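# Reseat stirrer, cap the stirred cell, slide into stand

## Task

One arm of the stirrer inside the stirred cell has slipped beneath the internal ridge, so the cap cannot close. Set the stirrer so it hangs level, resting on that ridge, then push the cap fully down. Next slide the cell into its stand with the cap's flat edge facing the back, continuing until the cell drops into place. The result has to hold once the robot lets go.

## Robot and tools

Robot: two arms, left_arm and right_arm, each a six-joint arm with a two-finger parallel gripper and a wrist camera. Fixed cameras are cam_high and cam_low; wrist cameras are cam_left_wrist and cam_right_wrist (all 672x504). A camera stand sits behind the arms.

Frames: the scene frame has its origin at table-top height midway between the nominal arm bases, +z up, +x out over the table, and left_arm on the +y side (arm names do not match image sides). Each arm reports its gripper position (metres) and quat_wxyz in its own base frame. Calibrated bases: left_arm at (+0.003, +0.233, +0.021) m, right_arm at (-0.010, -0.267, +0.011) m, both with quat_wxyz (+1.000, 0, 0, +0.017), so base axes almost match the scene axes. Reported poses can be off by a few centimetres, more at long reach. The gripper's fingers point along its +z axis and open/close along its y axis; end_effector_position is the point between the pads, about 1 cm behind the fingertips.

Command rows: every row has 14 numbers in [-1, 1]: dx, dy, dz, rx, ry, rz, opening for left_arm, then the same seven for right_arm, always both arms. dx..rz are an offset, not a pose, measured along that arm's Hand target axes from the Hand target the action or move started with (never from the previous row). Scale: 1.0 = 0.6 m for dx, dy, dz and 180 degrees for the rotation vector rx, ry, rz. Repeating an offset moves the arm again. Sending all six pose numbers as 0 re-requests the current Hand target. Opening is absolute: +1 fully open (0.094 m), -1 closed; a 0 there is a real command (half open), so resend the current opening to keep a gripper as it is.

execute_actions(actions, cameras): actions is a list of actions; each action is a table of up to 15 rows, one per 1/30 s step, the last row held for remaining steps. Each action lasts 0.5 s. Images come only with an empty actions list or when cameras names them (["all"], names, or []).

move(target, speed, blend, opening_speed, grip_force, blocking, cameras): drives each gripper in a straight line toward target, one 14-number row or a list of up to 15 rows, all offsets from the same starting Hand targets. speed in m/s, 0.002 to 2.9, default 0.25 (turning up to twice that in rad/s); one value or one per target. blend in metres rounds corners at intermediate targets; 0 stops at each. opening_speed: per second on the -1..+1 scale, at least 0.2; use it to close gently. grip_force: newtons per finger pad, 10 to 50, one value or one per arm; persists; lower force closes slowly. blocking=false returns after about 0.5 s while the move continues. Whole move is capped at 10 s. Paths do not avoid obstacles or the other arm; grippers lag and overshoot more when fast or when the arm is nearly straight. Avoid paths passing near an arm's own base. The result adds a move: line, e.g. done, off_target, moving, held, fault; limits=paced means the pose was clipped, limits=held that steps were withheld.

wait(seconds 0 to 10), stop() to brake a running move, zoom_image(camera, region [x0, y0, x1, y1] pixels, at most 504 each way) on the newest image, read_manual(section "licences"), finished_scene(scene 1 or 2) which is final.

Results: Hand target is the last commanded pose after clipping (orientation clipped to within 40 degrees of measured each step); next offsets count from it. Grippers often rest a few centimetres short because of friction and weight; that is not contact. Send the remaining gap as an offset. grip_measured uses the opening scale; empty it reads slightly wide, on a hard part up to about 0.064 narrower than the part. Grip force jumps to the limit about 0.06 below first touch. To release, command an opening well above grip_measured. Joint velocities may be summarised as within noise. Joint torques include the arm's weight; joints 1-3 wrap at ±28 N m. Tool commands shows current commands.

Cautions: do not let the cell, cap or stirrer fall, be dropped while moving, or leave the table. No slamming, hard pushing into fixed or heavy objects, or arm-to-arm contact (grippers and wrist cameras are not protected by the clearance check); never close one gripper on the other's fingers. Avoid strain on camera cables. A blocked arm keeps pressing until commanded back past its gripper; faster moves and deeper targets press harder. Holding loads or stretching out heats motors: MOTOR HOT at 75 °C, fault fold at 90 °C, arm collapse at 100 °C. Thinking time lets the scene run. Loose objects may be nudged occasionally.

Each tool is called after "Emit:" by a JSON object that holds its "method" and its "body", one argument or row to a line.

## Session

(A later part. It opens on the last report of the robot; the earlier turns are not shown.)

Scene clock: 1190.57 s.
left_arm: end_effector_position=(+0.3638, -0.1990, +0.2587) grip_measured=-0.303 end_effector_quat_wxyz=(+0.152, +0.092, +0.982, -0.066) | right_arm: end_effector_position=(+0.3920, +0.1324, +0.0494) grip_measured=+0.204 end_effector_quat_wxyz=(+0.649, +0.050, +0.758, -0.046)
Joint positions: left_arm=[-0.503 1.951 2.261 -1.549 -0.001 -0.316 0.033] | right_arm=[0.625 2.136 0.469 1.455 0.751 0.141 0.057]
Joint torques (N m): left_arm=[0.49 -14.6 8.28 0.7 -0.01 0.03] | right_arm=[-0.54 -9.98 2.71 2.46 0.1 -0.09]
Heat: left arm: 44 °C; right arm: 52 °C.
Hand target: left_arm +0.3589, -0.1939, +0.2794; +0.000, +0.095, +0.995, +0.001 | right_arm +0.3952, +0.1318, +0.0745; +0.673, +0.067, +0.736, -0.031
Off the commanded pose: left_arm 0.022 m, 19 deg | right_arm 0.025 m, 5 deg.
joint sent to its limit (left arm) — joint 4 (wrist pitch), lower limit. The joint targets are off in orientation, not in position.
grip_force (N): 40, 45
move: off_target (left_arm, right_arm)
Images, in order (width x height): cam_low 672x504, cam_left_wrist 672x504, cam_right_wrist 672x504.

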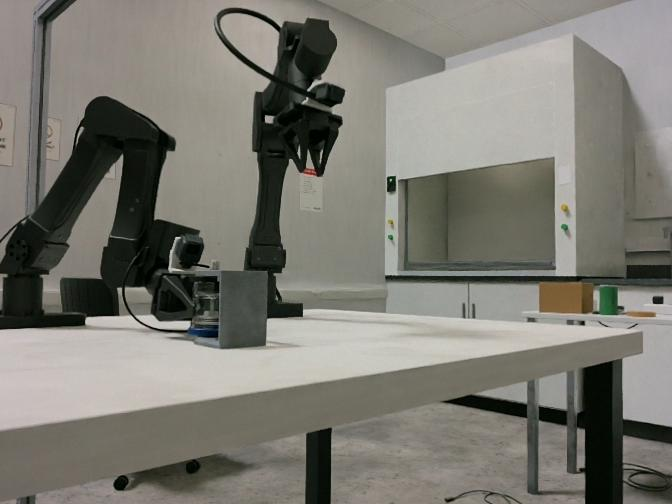

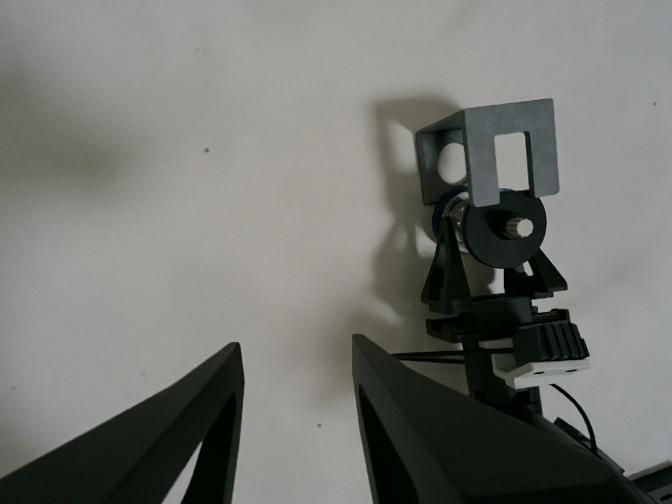

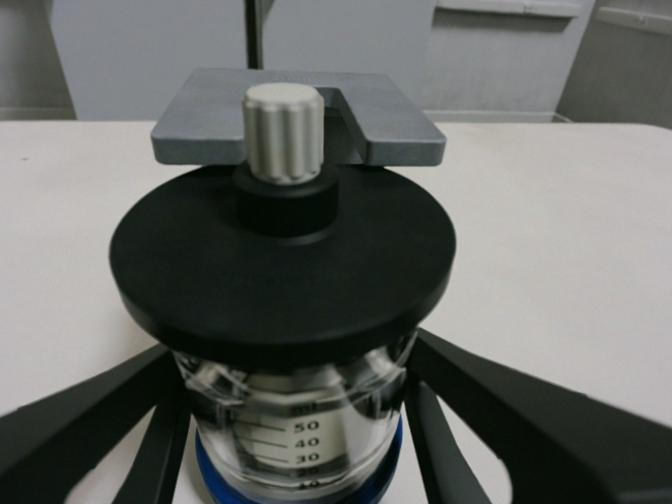

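Emit:
{"method": "move", "body": {
  "target": [0,0,0,0,0,0,-0.3,-0.002,-0.005,0,-0.005,0,0.002,0.05],
  "speed": 0.04,
  "cameras": ["cam_low","cam_left_wrist","cam_right_wrist"]
}}

Emit:
{"method": "zoom_image", "body": {
  "camera": "cam_left_wrist",
  "region": [445, 180, 565, 300]
}}

Emit:
{"method": "zoom_image", "body": {
  "camera": "cam_low",
  "region": [170, 250, 270, 350]
}}

Emit:
{"method": "zoom_image", "body": {
  "camera": "cam_right_wrist",
  "region": [130, 50, 470, 250]
}}

Scene clock: 1196.97 s.
left_arm: end_effector_position=(+0.3638, -0.1990, +0.2587) grip_measured=-0.303 end_effector_quat_wxyz=(+0.152, +0.092, +0.982, -0.066) | right_arm: end_effector_position=(+0.3918, +0.1291, +0.0504) grip_measured=+0.204 end_effector_quat_wxyz=(+0.649, +0.048, +0.758, -0.039)
Joint positions: left_arm=[-0.503 1.951 2.261 -1.549 -0.001 -0.316 0.033] | right_arm=[0.608 2.128 0.453 1.469 0.72 0.141 0.057]
Joint torques (N m): left_arm=[0.5 -14.5 8.36 0.71 0 0.02] | right_arm=[-0.54 -9.85 2.66 2.48 0.11 -0.07]
Heat: left arm: 44 °C; right arm: 52 °C.
Hand target: left_arm +0.3589, -0.1939, +0.2794; +0.000, +0.095, +0.995, +0.001 | right_arm +0.3950, +0.1286, +0.0756; +0.674, +0.064, +0.736, -0.023
Off the commanded pose: left_arm 0.022 m, 19 deg | right_arm 0.025 m, 5 deg.
joint sent to its limit (left arm) — joint 4 (wrist pitch), lower limit. The joint targets are off in orientation, not in position.
grip_force (N): 40, 45
move: off_target (left_arm, right_arm)
Images, in order (width x height): cam_low 672x504, cam_left_wrist 672x504, cam_right_wrist 672x504.

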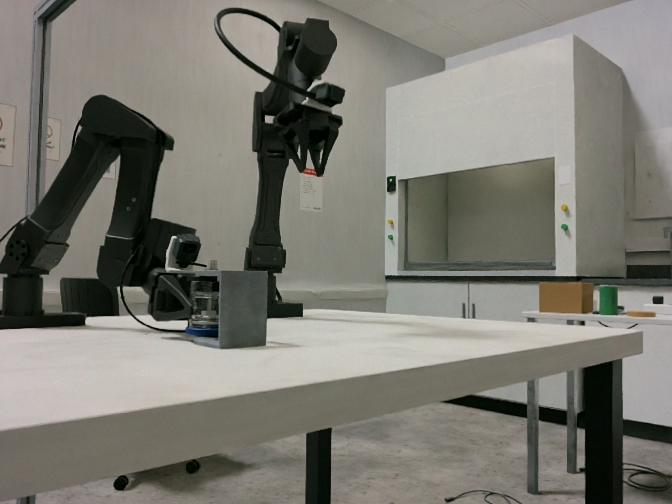

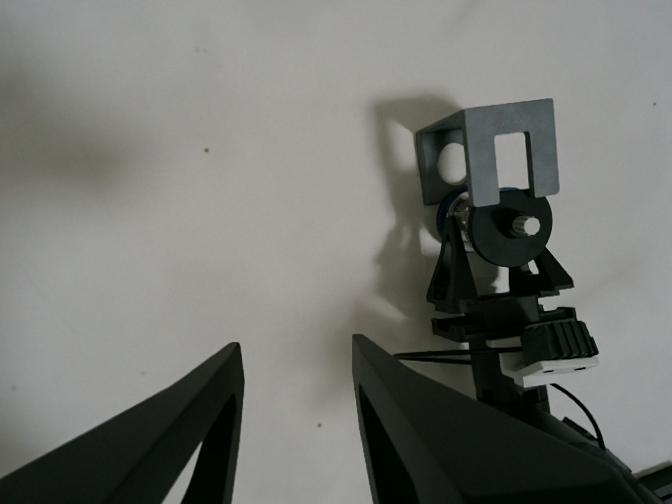

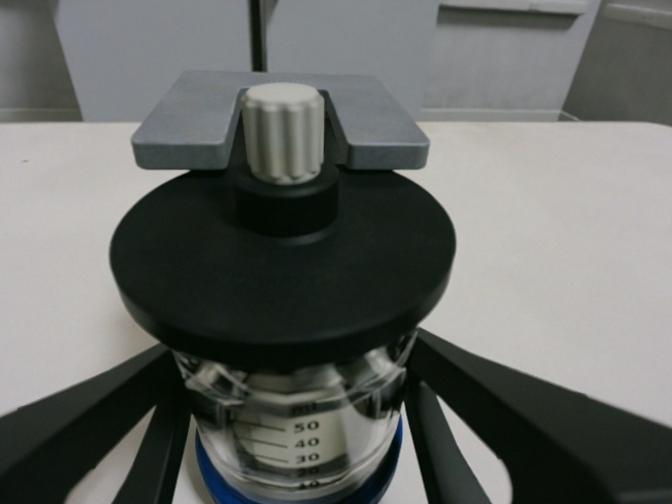

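Scaled by 4.200 from the camera's 672x504 image, which has a finer 960x720 frame.

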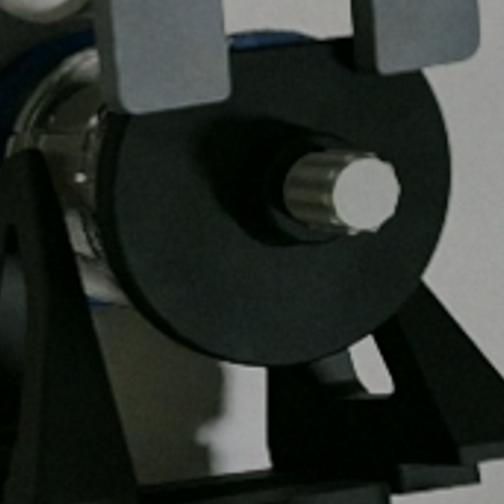

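Scaled by 5.040 from the camera's 672x504 image, which has a finer 960x720 frame.

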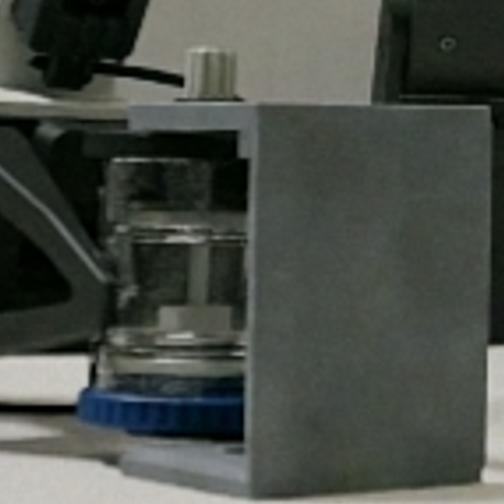

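Scaled by 1.482 from the camera's 672x504 image, which has a finer 960x720 frame.

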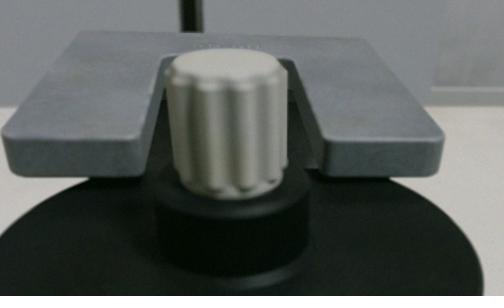

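Emit:
{"method": "move", "body": {
  "target": [0,0,0,0,0,0,-0.3,-0.001,0,0.01,0,0,0.001,0.05],
  "speed": 0.04,
  "cameras": ["cam_low","cam_left_wrist","cam_right_wrist"]
}}

Emit:
{"method": "zoom_image", "body": {
  "camera": "cam_left_wrist",
  "region": [445, 180, 565, 300]
}}

Emit:
{"method": "zoom_image", "body": {
  "camera": "cam_low",
  "region": [170, 250, 270, 350]
}}

Emit:
{"method": "zoom_image", "body": {
  "camera": "cam_right_wrist",
  "region": [130, 50, 470, 250]
}}

Scene clock: 1206.17 s.
left_arm: end_effector_position=(+0.3638, -0.1990, +0.2587) grip_measured=-0.303 end_effector_quat_wxyz=(+0.152, +0.092, +0.982, -0.066) | right_arm: end_effector_position=(+0.3940, +0.1260, +0.0502) grip_measured=+0.204 end_effector_quat_wxyz=(+0.649, +0.049, +0.759, -0.038)
Joint positions: left_arm=[-0.503 1.951 2.261 -1.549 -0.001 -0.316 0.033] | right_arm=[0.594 2.128 0.453 1.469 0.705 0.141 0.057]
Joint torques (N m): left_arm=[0.47 -14.57 8.32 0.69 0 0.05] | right_arm=[-0.54 -9.58 4.08 2.36 0.09 -0.07]
Heat: left arm: 44 °C; right arm: 52 °C.
Hand target: left_arm +0.3589, -0.1939, +0.2794; +0.000, +0.095, +0.995, +0.001 | right_arm +0.4010, +0.1279, +0.0756; +0.674, +0.065, +0.736, -0.022
Off the commanded pose: left_arm 0.022 m, 19 deg | right_arm 0.027 m, 5 deg.
joint sent to its limit (left arm) — joint 4 (wrist pitch), lower limit. The joint targets are off in orientation, not in position.
grip_force (N): 40, 45
move: off_target (left_arm, right_arm)
Images, in order (width x height): cam_low 672x504, cam_left_wrist 672x504, cam_right_wrist 672x504.

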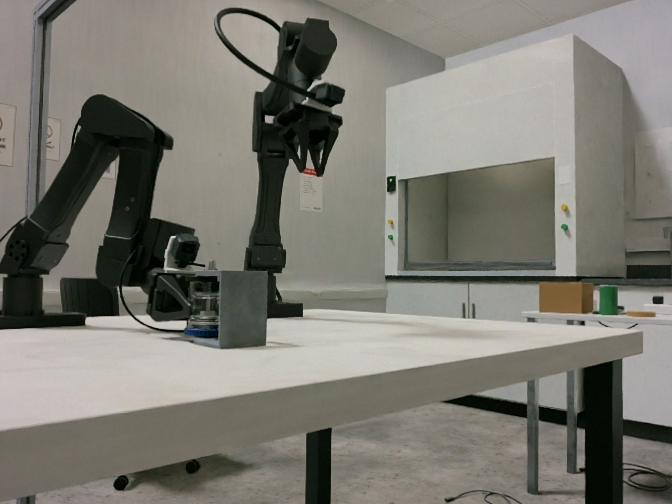

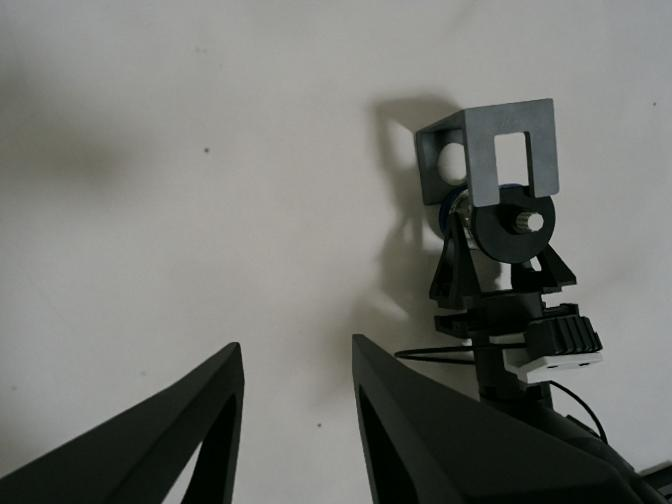

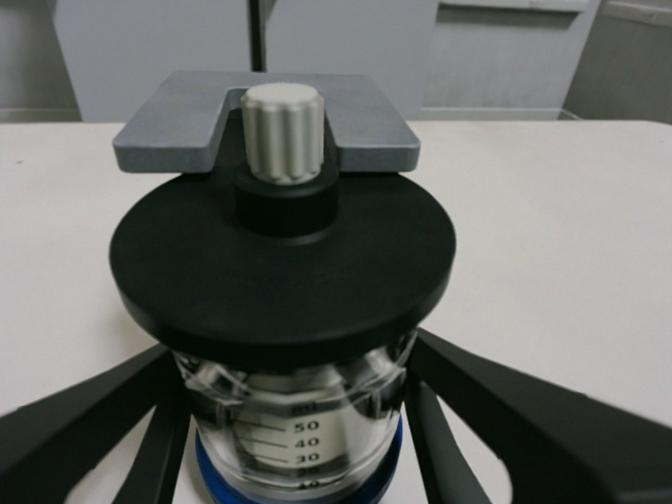

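Scaled by 4.200 from the camera's 672x504 image, which has a finer 960x720 frame.

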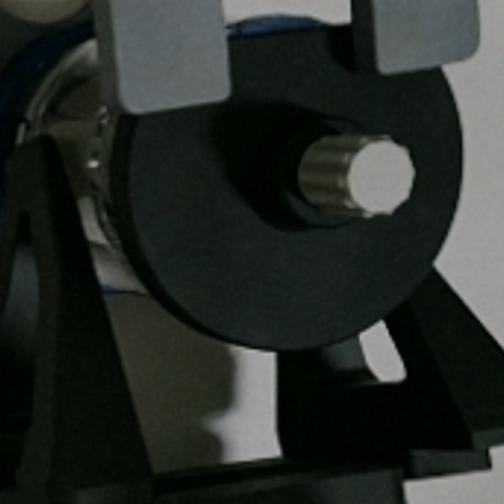

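Scaled by 5.040 from the camera's 672x504 image, which has a finer 960x720 frame.

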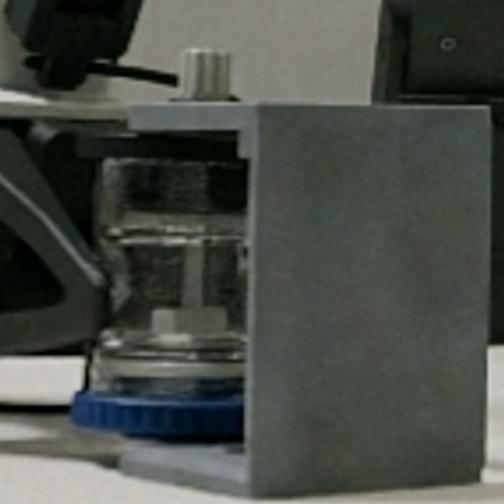

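Scaled by 1.482 from the camera's 672x504 image, which has a finer 960x720 frame.

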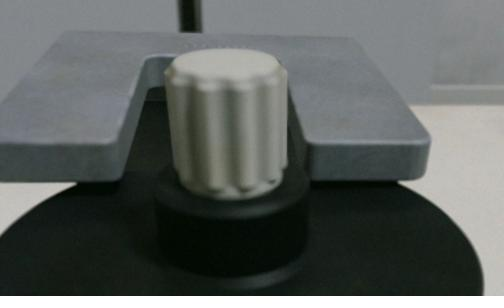

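Emit:
{"method": "move", "body": {
  "target": [0,0,0,0,0,0,-0.3,0,0.012,0.0,0,0,0,0.05],
  "speed": 0.04,
  "cameras": ["cam_low","cam_left_wrist","cam_right_wrist"]
}}

Emit:
{"method": "zoom_image", "body": {
  "camera": "cam_low",
  "region": [170, 250, 270, 350]
}}

Emit:
{"method": "zoom_image", "body": {
  "camera": "cam_right_wrist",
  "region": [130, 50, 470, 250]
}}

Scene clock: 1212.67 s.
left_arm: end_effector_position=(+0.3638, -0.1990, +0.2587) grip_measured=-0.303 end_effector_quat_wxyz=(+0.152, +0.092, +0.982, -0.066) | right_arm: end_effector_position=(+0.3957, +0.1304, +0.0512) grip_measured=+0.204 end_effector_quat_wxyz=(+0.650, +0.047, +0.758, -0.035)
Joint positions: left_arm=[-0.503 1.951 2.261 -1.549 -0.001 -0.316 0.033] | right_arm=[0.6 2.128 0.465 1.46 0.706 0.141 0.057]
Joint torques (N m): left_arm=[0.51 -14.53 8.32 0.69 0.02 0.02] | right_arm=[0.59 -9.55 4.78 2.23 0.26 -0.02]
Heat: left arm: 44 °C; right arm: 52 °C.
Hand target: left_arm +0.3589, -0.1939, +0.2794; +0.000, +0.095, +0.995, +0.001 | right_arm +0.4018, +0.1350, +0.0761; +0.674, +0.065, +0.736, -0.022
Off the commanded pose: left_arm 0.022 m, 19 deg | right_arm 0.026 m, 5 deg.
joint sent to its limit (left arm) — joint 4 (wrist pitch), lower limit. The joint targets are off in orientation, not in position.
grip_force (N): 40, 45
move: off_target (left_arm, right_arm)
Images, in order (width x height): cam_low 672x504, cam_left_wrist 672x504, cam_right_wrist 672x504.

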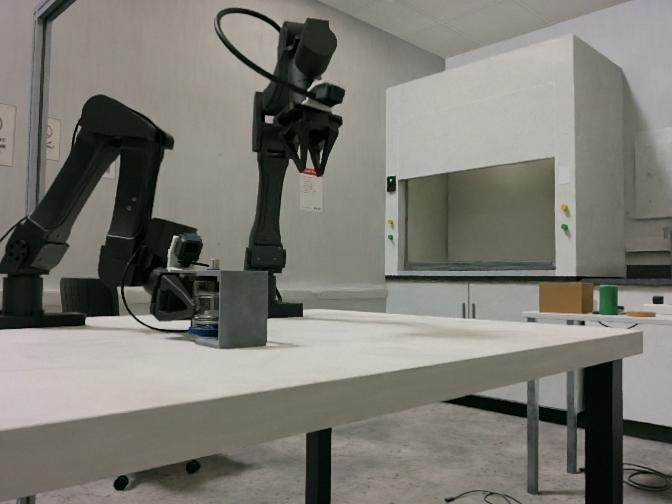

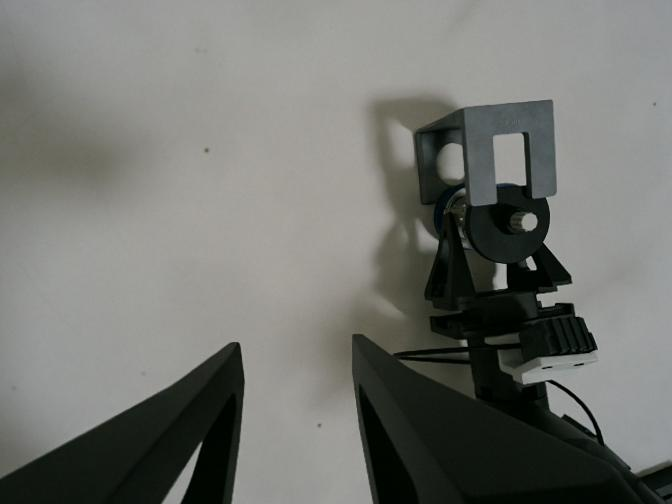

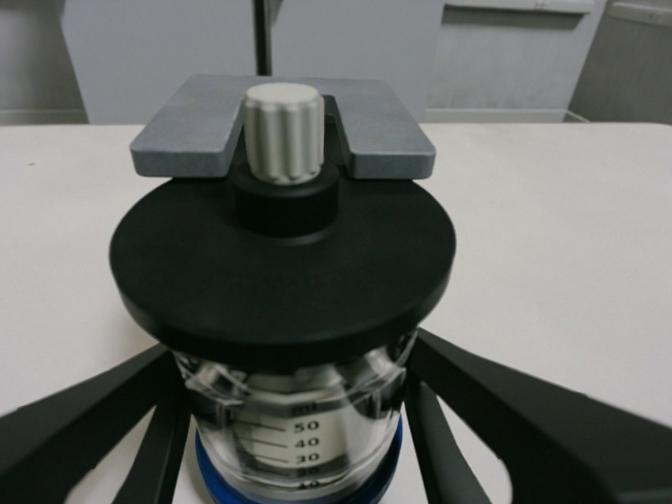

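Scaled by 5.040 from the camera's 672x504 image, which has a finer 960x720 frame.

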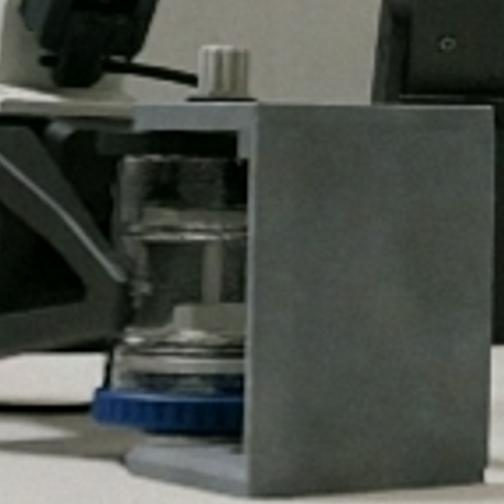

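Scaled by 1.482 from the camera's 672x504 image, which has a finer 960x720 frame.

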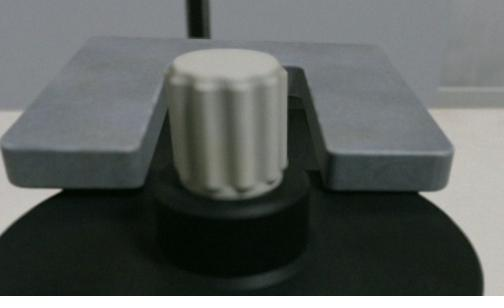

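Emit:
{"method": "zoom_image", "body": {
  "camera": "cam_low",
  "region": [185, 266, 225, 300]
}}

Emit:
{"method": "zoom_image", "body": {
  "camera": "cam_low",
  "region": [185, 318, 225, 352]
}}

Emit:
{"method": "zoom_image", "body": {
  "camera": "cam_left_wrist",
  "region": [410, 120, 490, 200]
}}

Scaled by 12.600 from the camera's 672x504 image, which has a finer 960x720 frame.

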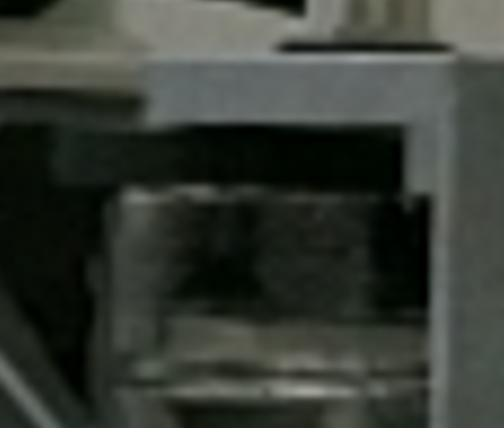

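Scaled by 12.600 from the camera's 672x504 image, which has a finer 960x720 frame.

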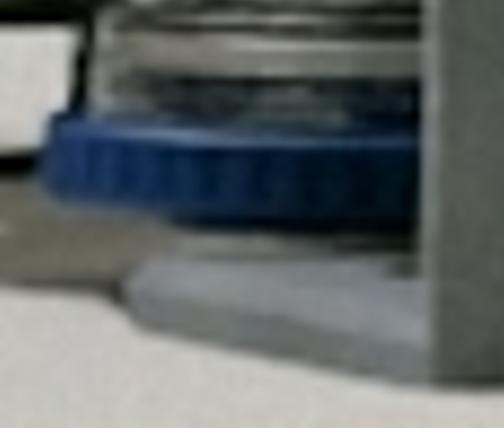

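Scaled by 6.300 from the camera's 672x504 image, which has a finer 960x720 frame.

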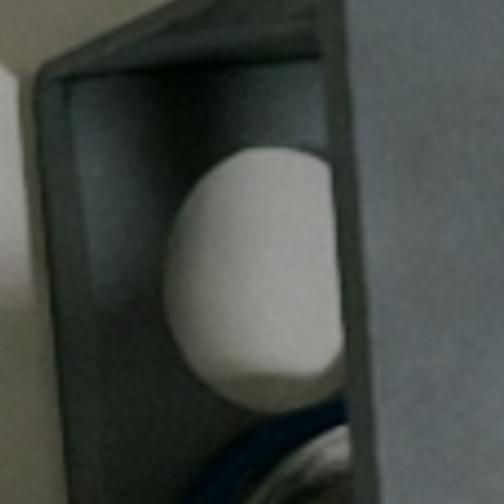

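Emit:
{"method": "move", "body": {
  "target": [0,0,0,0,0,0,-0.3,0.012,0,0,0,0,0,0.05],
  "speed": 0.04,
  "cameras": ["cam_low"]
}}

Emit:
{"method": "zoom_image", "body": {
  "camera": "cam_low",
  "region": [170, 250, 270, 350]
}}

Scene clock: 1222.60 s.
left_arm: end_effector_position=(+0.3638, -0.1990, +0.2587) grip_measured=-0.303 end_effector_quat_wxyz=(+0.152, +0.092, +0.982, -0.066) | right_arm: end_effector_position=(+0.3954, +0.1311, +0.0514) grip_measured=+0.204 end_effector_quat_wxyz=(+0.650, +0.047, +0.758, -0.035)
Joint positions: left_arm=[-0.503 1.951 2.261 -1.549 -0.001 -0.316 0.033] | right_arm=[0.603 2.128 0.465 1.461 0.707 0.141 0.057]
Joint torques (N m): left_arm=[0.49 -14.5 8.38 0.71 0.01 0.02] | right_arm=[0.68 -6.79 4.96 2.57 0.26 0]
Heat: left arm: 44 °C; right arm: 52 °C.
Hand target: left_arm +0.3589, -0.1939, +0.2794; +0.000, +0.095, +0.995, +0.001 | right_arm +0.4012, +0.1355, +0.0689; +0.674, +0.065, +0.736, -0.022
Off the commanded pose: left_arm 0.022 m, 19 deg | right_arm 0.019 m, 5 deg.
joint sent to its limit (left arm) — joint 4 (wrist pitch), lower limit. The joint targets are off in orientation, not in position.
grip_force (N): 40, 45
move: off_target (left_arm, right_arm)
Images, in order (width x height): cam_low 672x504.

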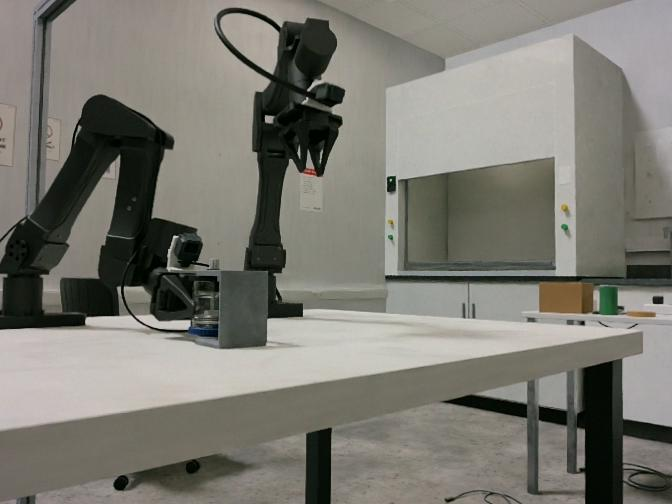

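Scaled by 5.040 from the camera's 672x504 image, which has a finer 960x720 frame.

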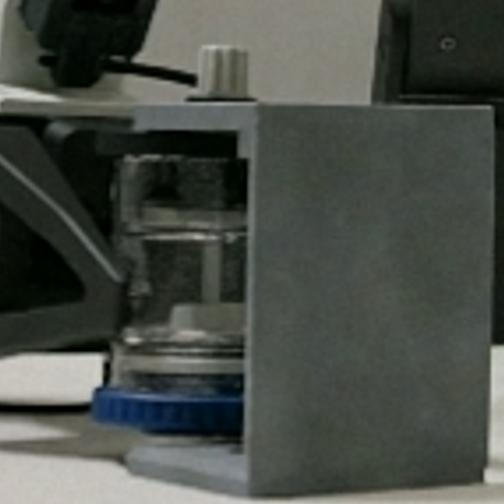

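Stiction band; torque −6.8, edge ≈ −5.5. A few mm more.

Emit:
{"method": "move", "body": {
  "target": [0,0,0,0,0,0,-0.3,0.007,-0.001,0.002,0,0,0,0.05],
  "speed": 0.04,
  "cameras": ["cam_low"]
}}

Emit:
{"method": "zoom_image", "body": {
  "camera": "cam_low",
  "region": [170, 250, 270, 350]
}}

Scene clock: 1226.60 s.
left_arm: end_effector_position=(+0.3638, -0.1990, +0.2587) grip_measured=-0.303 end_effector_quat_wxyz=(+0.152, +0.092, +0.982, -0.066) | right_arm: end_effector_position=(+0.3972, +0.1323, +0.0552) grip_measured=+0.204 end_effector_quat_wxyz=(+0.655, +0.050, +0.753, -0.030)
Joint positions: left_arm=[-0.503 1.951 2.261 -1.549 -0.001 -0.316 0.033] | right_arm=[0.603 2.128 0.471 1.473 0.707 0.141 0.057]
Joint torques (N m): left_arm=[0.47 -14.58 8.27 0.69 0.01 0.02] | right_arm=[0.39 -5.19 4.88 2.64 0.23 -0.01]
Heat: left arm: 44 °C; right arm: 52 °C.
Hand target: left_arm +0.3589, -0.1939, +0.2794; +0.000, +0.095, +0.995, +0.001 | right_arm +0.4019, +0.1350, +0.0645; +0.674, +0.065, +0.736, -0.022
Off the commanded pose: left_arm 0.022 m, 19 deg | right_arm 0.011 m, 4 deg.
joint sent to its limit (left arm) — joint 4 (wrist pitch), lower limit. The joint targets are off in orientation, not in position.
grip_force (N): 40, 45
move: off_target (left_arm, right_arm)
Images, in order (width x height): cam_low 672x504.

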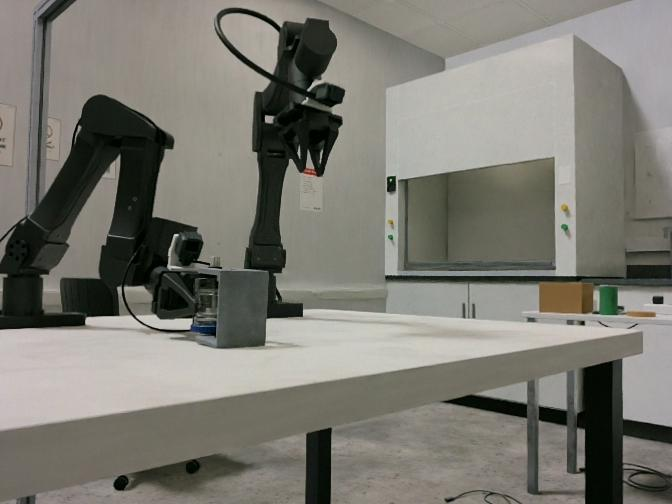

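Scaled by 5.040 from the camera's 672x504 image, which has a finer 960x720 frame.

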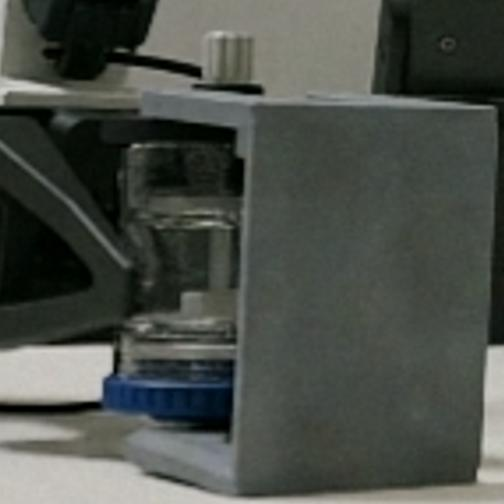

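Emit:
{"method": "move", "body": {
  "target": [0,0,0,0,0,0,-0.3,0.007,0,-0.002,0,0.006,0,0.05],
  "speed": 0.03,
  "cameras": ["cam_low"]
}}

Emit:
{"method": "zoom_image", "body": {
  "camera": "cam_low",
  "region": [170, 250, 270, 350]
}}

Scene clock: 1231.17 s.
left_arm: end_effector_position=(+0.3638, -0.1990, +0.2587) grip_measured=-0.303 end_effector_quat_wxyz=(+0.152, +0.092, +0.982, -0.066) | right_arm: end_effector_position=(+0.3971, +0.1323, +0.0551) grip_measured=+0.204 end_effector_quat_wxyz=(+0.655, +0.052, +0.753, -0.029)
Joint positions: left_arm=[-0.503 1.951 2.261 -1.549 -0.001 -0.316 0.033] | right_arm=[0.603 2.128 0.471 1.472 0.707 0.145 0.057]
Joint torques (N m): left_arm=[0.51 -14.5 8.31 0.66 0 0.03] | right_arm=[0.68 -5.5 4.66 2.36 0.23 0.1]
Heat: left arm: 44 °C; right arm: 52 °C.
Hand target: left_arm +0.3589, -0.1939, +0.2794; +0.000, +0.095, +0.995, +0.001 | right_arm +0.4004, +0.1354, +0.0604; +0.667, +0.065, +0.742, -0.021
Off the commanded pose: left_arm 0.022 m, 19 deg | right_arm 0.007 m, 3 deg.
joint sent to its limit (left arm) — joint 4 (wrist pitch), lower limit. The joint targets are off in orientation, not in position.
grip_force (N): 40, 45
move: off_target (left_arm, right_arm)
Images, in order (width x height): cam_low 672x504.

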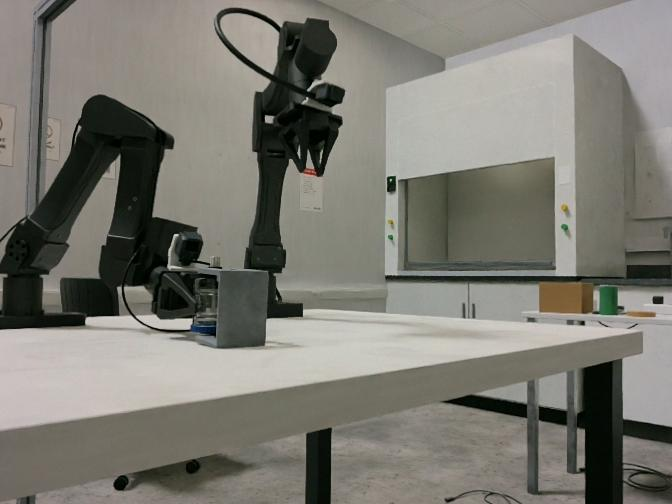

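Scaled by 5.040 from the camera's 672x504 image, which has a finer 960x720 frame.

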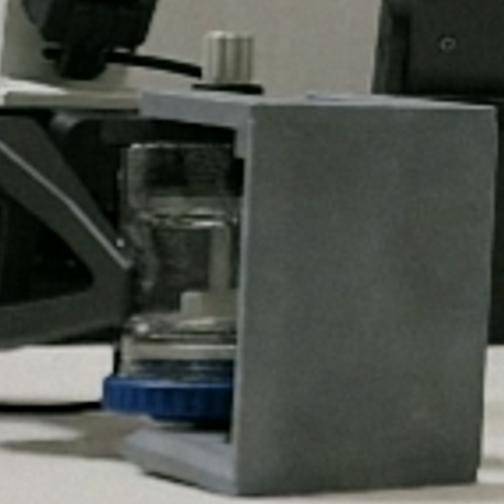

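Emit:
{"method": "move", "body": {
  "target": [0,0,0,0,0,0,-0.3,0.006,0,-0.001,0,0.001,0,0.05],
  "speed": 0.03,
  "cameras": ["cam_low"]
}}

Emit:
{"method": "zoom_image", "body": {
  "camera": "cam_low",
  "region": [170, 250, 270, 350]
}}

Scene clock: 1234.67 s.
left_arm: end_effector_position=(+0.3638, -0.1990, +0.2587) grip_measured=-0.303 end_effector_quat_wxyz=(+0.152, +0.092, +0.982, -0.066) | right_arm: end_effector_position=(+0.3961, +0.1329, +0.0511) grip_measured=+0.204 end_effector_quat_wxyz=(+0.652, +0.050, +0.756, -0.030)
Joint positions: left_arm=[-0.503 1.951 2.261 -1.549 -0.001 -0.316 0.033] | right_arm=[0.606 2.139 0.471 1.472 0.709 0.148 0.057]
Joint torques (N m): left_arm=[0.42 -14.58 8.39 0.69 0 0.05] | right_arm=[0.65 -5.35 4.59 2.46 0.24 0.12]
Heat: left arm: 44 °C; right arm: 52 °C.
Hand target: left_arm +0.3589, -0.1939, +0.2794; +0.000, +0.095, +0.995, +0.001 | right_arm +0.3994, +0.1358, +0.0570; +0.666, +0.065, +0.743, -0.021
Off the commanded pose: left_arm 0.022 m, 19 deg | right_arm 0.007 m, 3 deg.
joint sent to its limit (left arm) — joint 4 (wrist pitch), lower limit. The joint targets are off in orientation, not in position.
grip_force (N): 40, 45
move: off_target (left_arm, right_arm)
Images, in order (width x height): cam_low 672x504.

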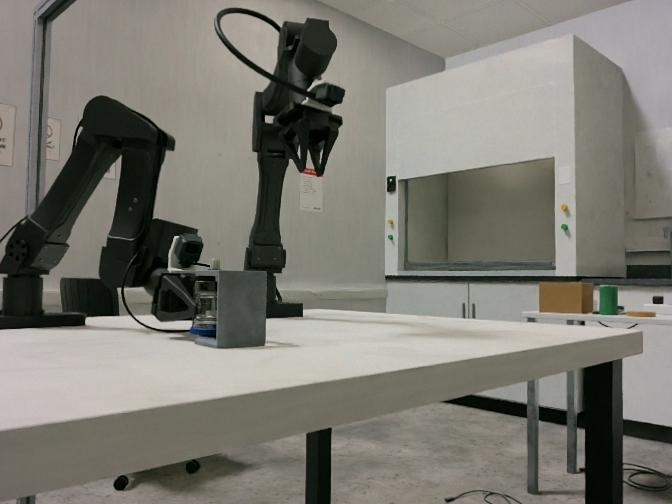

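Scaled by 5.040 from the camera's 672x504 image, which has a finer 960x720 frame.

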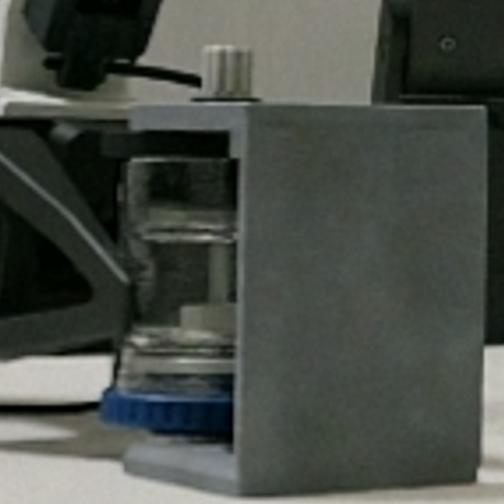

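Emit:
{"method": "move", "body": {
  "target": [0,0,0,0,0,0,-0.3,0.002,0,0,0,0,-0.006,0.05],
  "speed": 0.03,
  "cameras": ["cam_low","cam_left_wrist","cam_right_wrist"]
}}

Emit:
{"method": "zoom_image", "body": {
  "camera": "cam_low",
  "region": [170, 250, 270, 350]
}}

Emit:
{"method": "zoom_image", "body": {
  "camera": "cam_right_wrist",
  "region": [130, 50, 470, 250]
}}

Emit:
{"method": "zoom_image", "body": {
  "camera": "cam_left_wrist",
  "region": [445, 180, 565, 300]
}}

Scene clock: 1240.73 s.
left_arm: end_effector_position=(+0.3638, -0.1990, +0.2587) grip_measured=-0.303 end_effector_quat_wxyz=(+0.152, +0.092, +0.982, -0.066) | right_arm: end_effector_position=(+0.3961, +0.1326, +0.0509) grip_measured=+0.204 end_effector_quat_wxyz=(+0.653, +0.051, +0.755, -0.030)
Joint positions: left_arm=[-0.503 1.951 2.261 -1.549 -0.001 -0.316 0.033] | right_arm=[0.606 2.144 0.471 1.481 0.71 0.149 0.057]
Joint torques (N m): left_arm=[0.51 -14.56 8.25 0.7 0.02 0.03] | right_arm=[0.7 -5.26 4.62 2.43 0.24 -0.09]
Heat: left arm: 44 °C; right arm: 51 °C.
Hand target: left_arm +0.3589, -0.1939, +0.2794; +0.000, +0.095, +0.995, +0.001 | right_arm +0.3993, +0.1359, +0.0558; +0.665, +0.058, +0.744, -0.027
Off the commanded pose: left_arm 0.022 m, 19 deg | right_arm 0.007 m, 2 deg.
joint sent to its limit (left arm) — joint 4 (wrist pitch), lower limit. The joint targets are off in orientation, not in position.
grip_force (N): 40, 45
move: off_target (left_arm)
Images, in order (width x height): cam_low 672x504, cam_left_wrist 672x504, cam_right_wrist 672x504.

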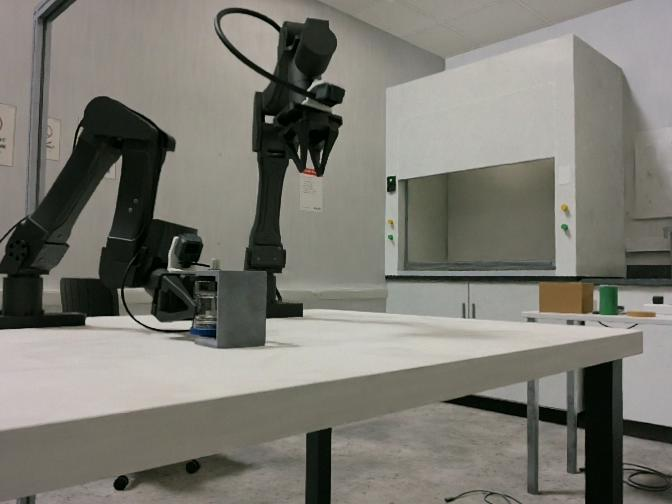

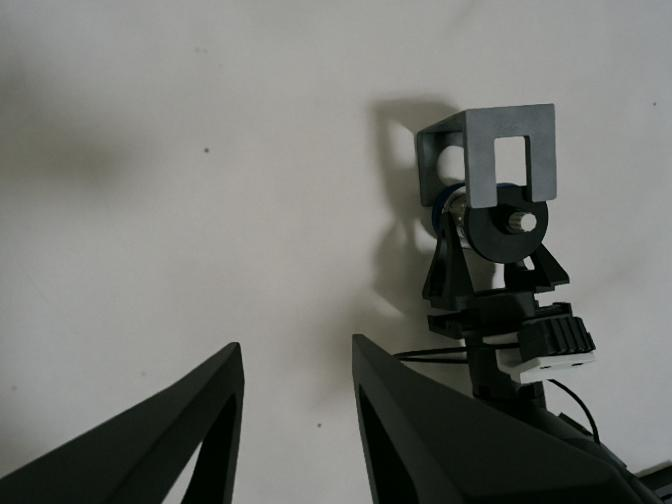

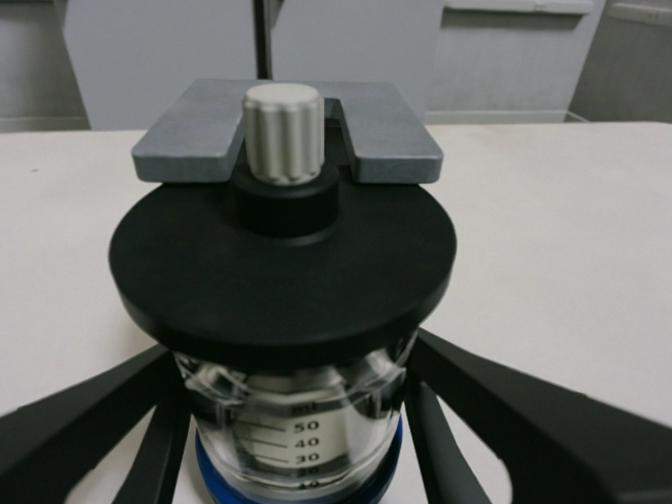

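Scaled by 5.040 from the camera's 672x504 image, which has a finer 960x720 frame.

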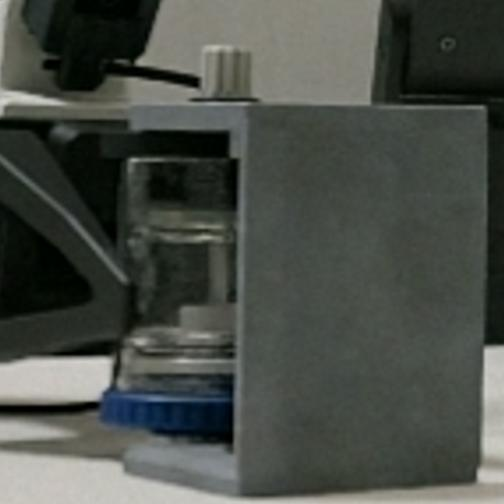

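Scaled by 1.482 from the camera's 672x504 image, which has a finer 960x720 frame.

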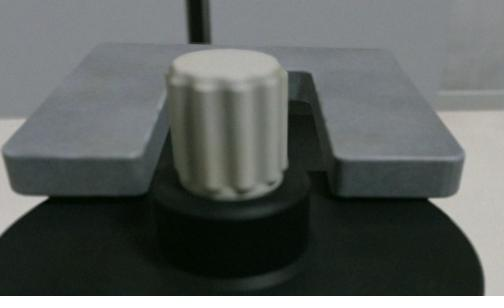

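Scaled by 4.200 from the camera's 672x504 image, which has a finer 960x720 frame.

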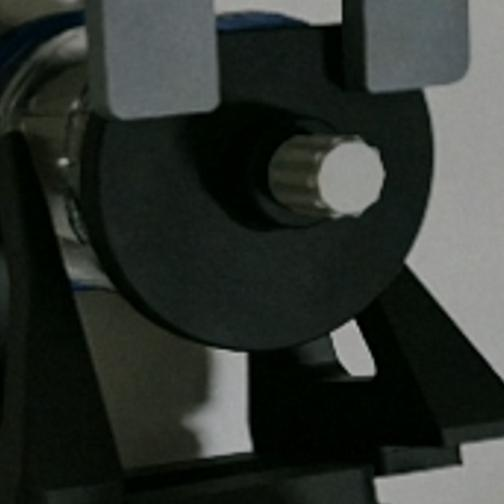

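Emit:
{"method": "move", "body": {
  "target": [0,0,0,0,0,0,-0.3,0.002,0,0,0.004,0,-0.002,0.05],
  "speed": 0.03,
  "cameras": ["cam_low"]
}}

Emit:
{"method": "zoom_image", "body": {
  "camera": "cam_low",
  "region": [170, 250, 270, 350]
}}

Emit:
{"method": "zoom_image", "body": {
  "camera": "cam_low",
  "region": [185, 318, 225, 352]
}}

Emit:
{"method": "zoom_image", "body": {
  "camera": "cam_low",
  "region": [185, 266, 225, 300]
}}

Scene clock: 1247.47 s.
left_arm: end_effector_position=(+0.3638, -0.1990, +0.2587) grip_measured=-0.303 end_effector_quat_wxyz=(+0.152, +0.092, +0.982, -0.066) | right_arm: end_effector_position=(+0.3963, +0.1334, +0.0507) grip_measured=+0.204 end_effector_quat_wxyz=(+0.654, +0.054, +0.754, -0.034)
Joint positions: left_arm=[-0.503 1.951 2.261 -1.549 -0.001 -0.316 0.033] | right_arm=[0.613 2.151 0.478 1.481 0.728 0.147 0.057]
Joint torques (N m): left_arm=[0.47 -14.53 8.27 0.7 0.01 0.04] | right_arm=[0.62 -5.24 4.57 2.38 0.25 -0.08]
Heat: left arm: 44 °C; right arm: 52 °C.
Hand target: left_arm +0.3589, -0.1939, +0.2794; +0.000, +0.095, +0.995, +0.001 | right_arm +0.3992, +0.1358, +0.0545; +0.665, +0.060, +0.744, -0.034
Off the commanded pose: left_arm 0.022 m, 19 deg | right_arm 0.005 m, 2 deg.
joint sent to its limit (left arm) — joint 4 (wrist pitch), lower limit. The joint targets are off in orientation, not in position.
grip_force (N): 40, 45
move: off_target (left_arm)
Images, in order (width x height): cam_low 672x504.

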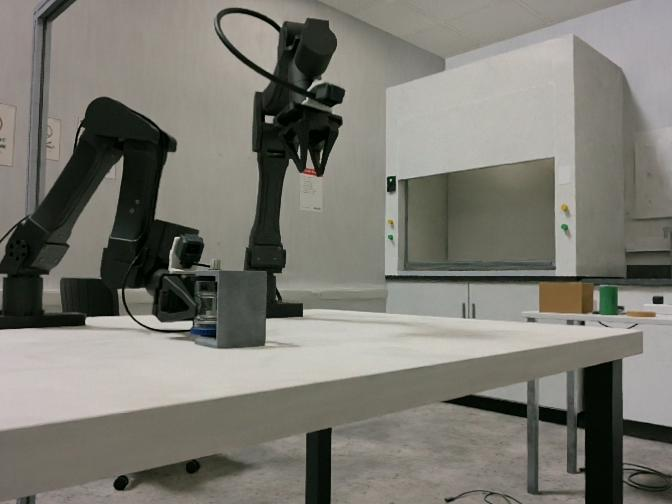

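Scaled by 5.040 from the camera's 672x504 image, which has a finer 960x720 frame.

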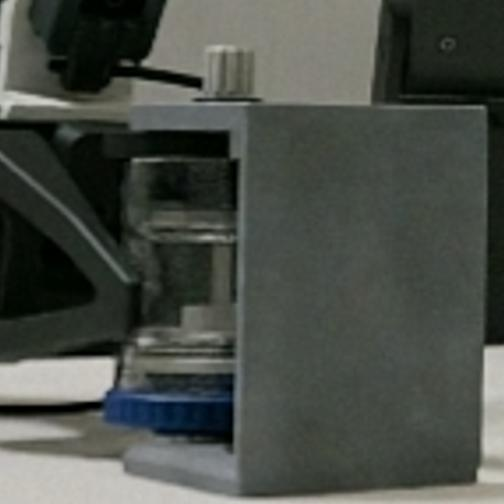

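Scaled by 12.600 from the camera's 672x504 image, which has a finer 960x720 frame.

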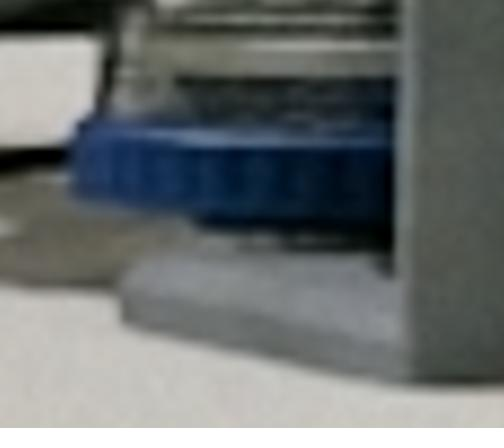

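Scaled by 12.600 from the camera's 672x504 image, which has a finer 960x720 frame.

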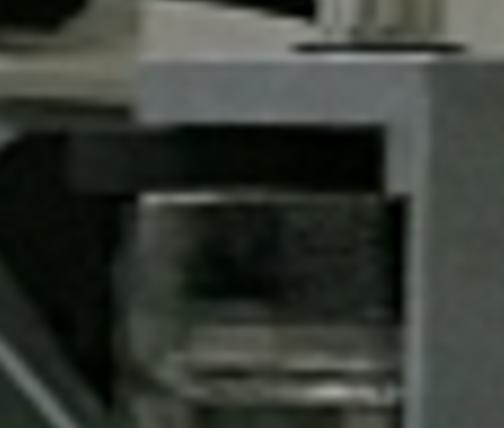

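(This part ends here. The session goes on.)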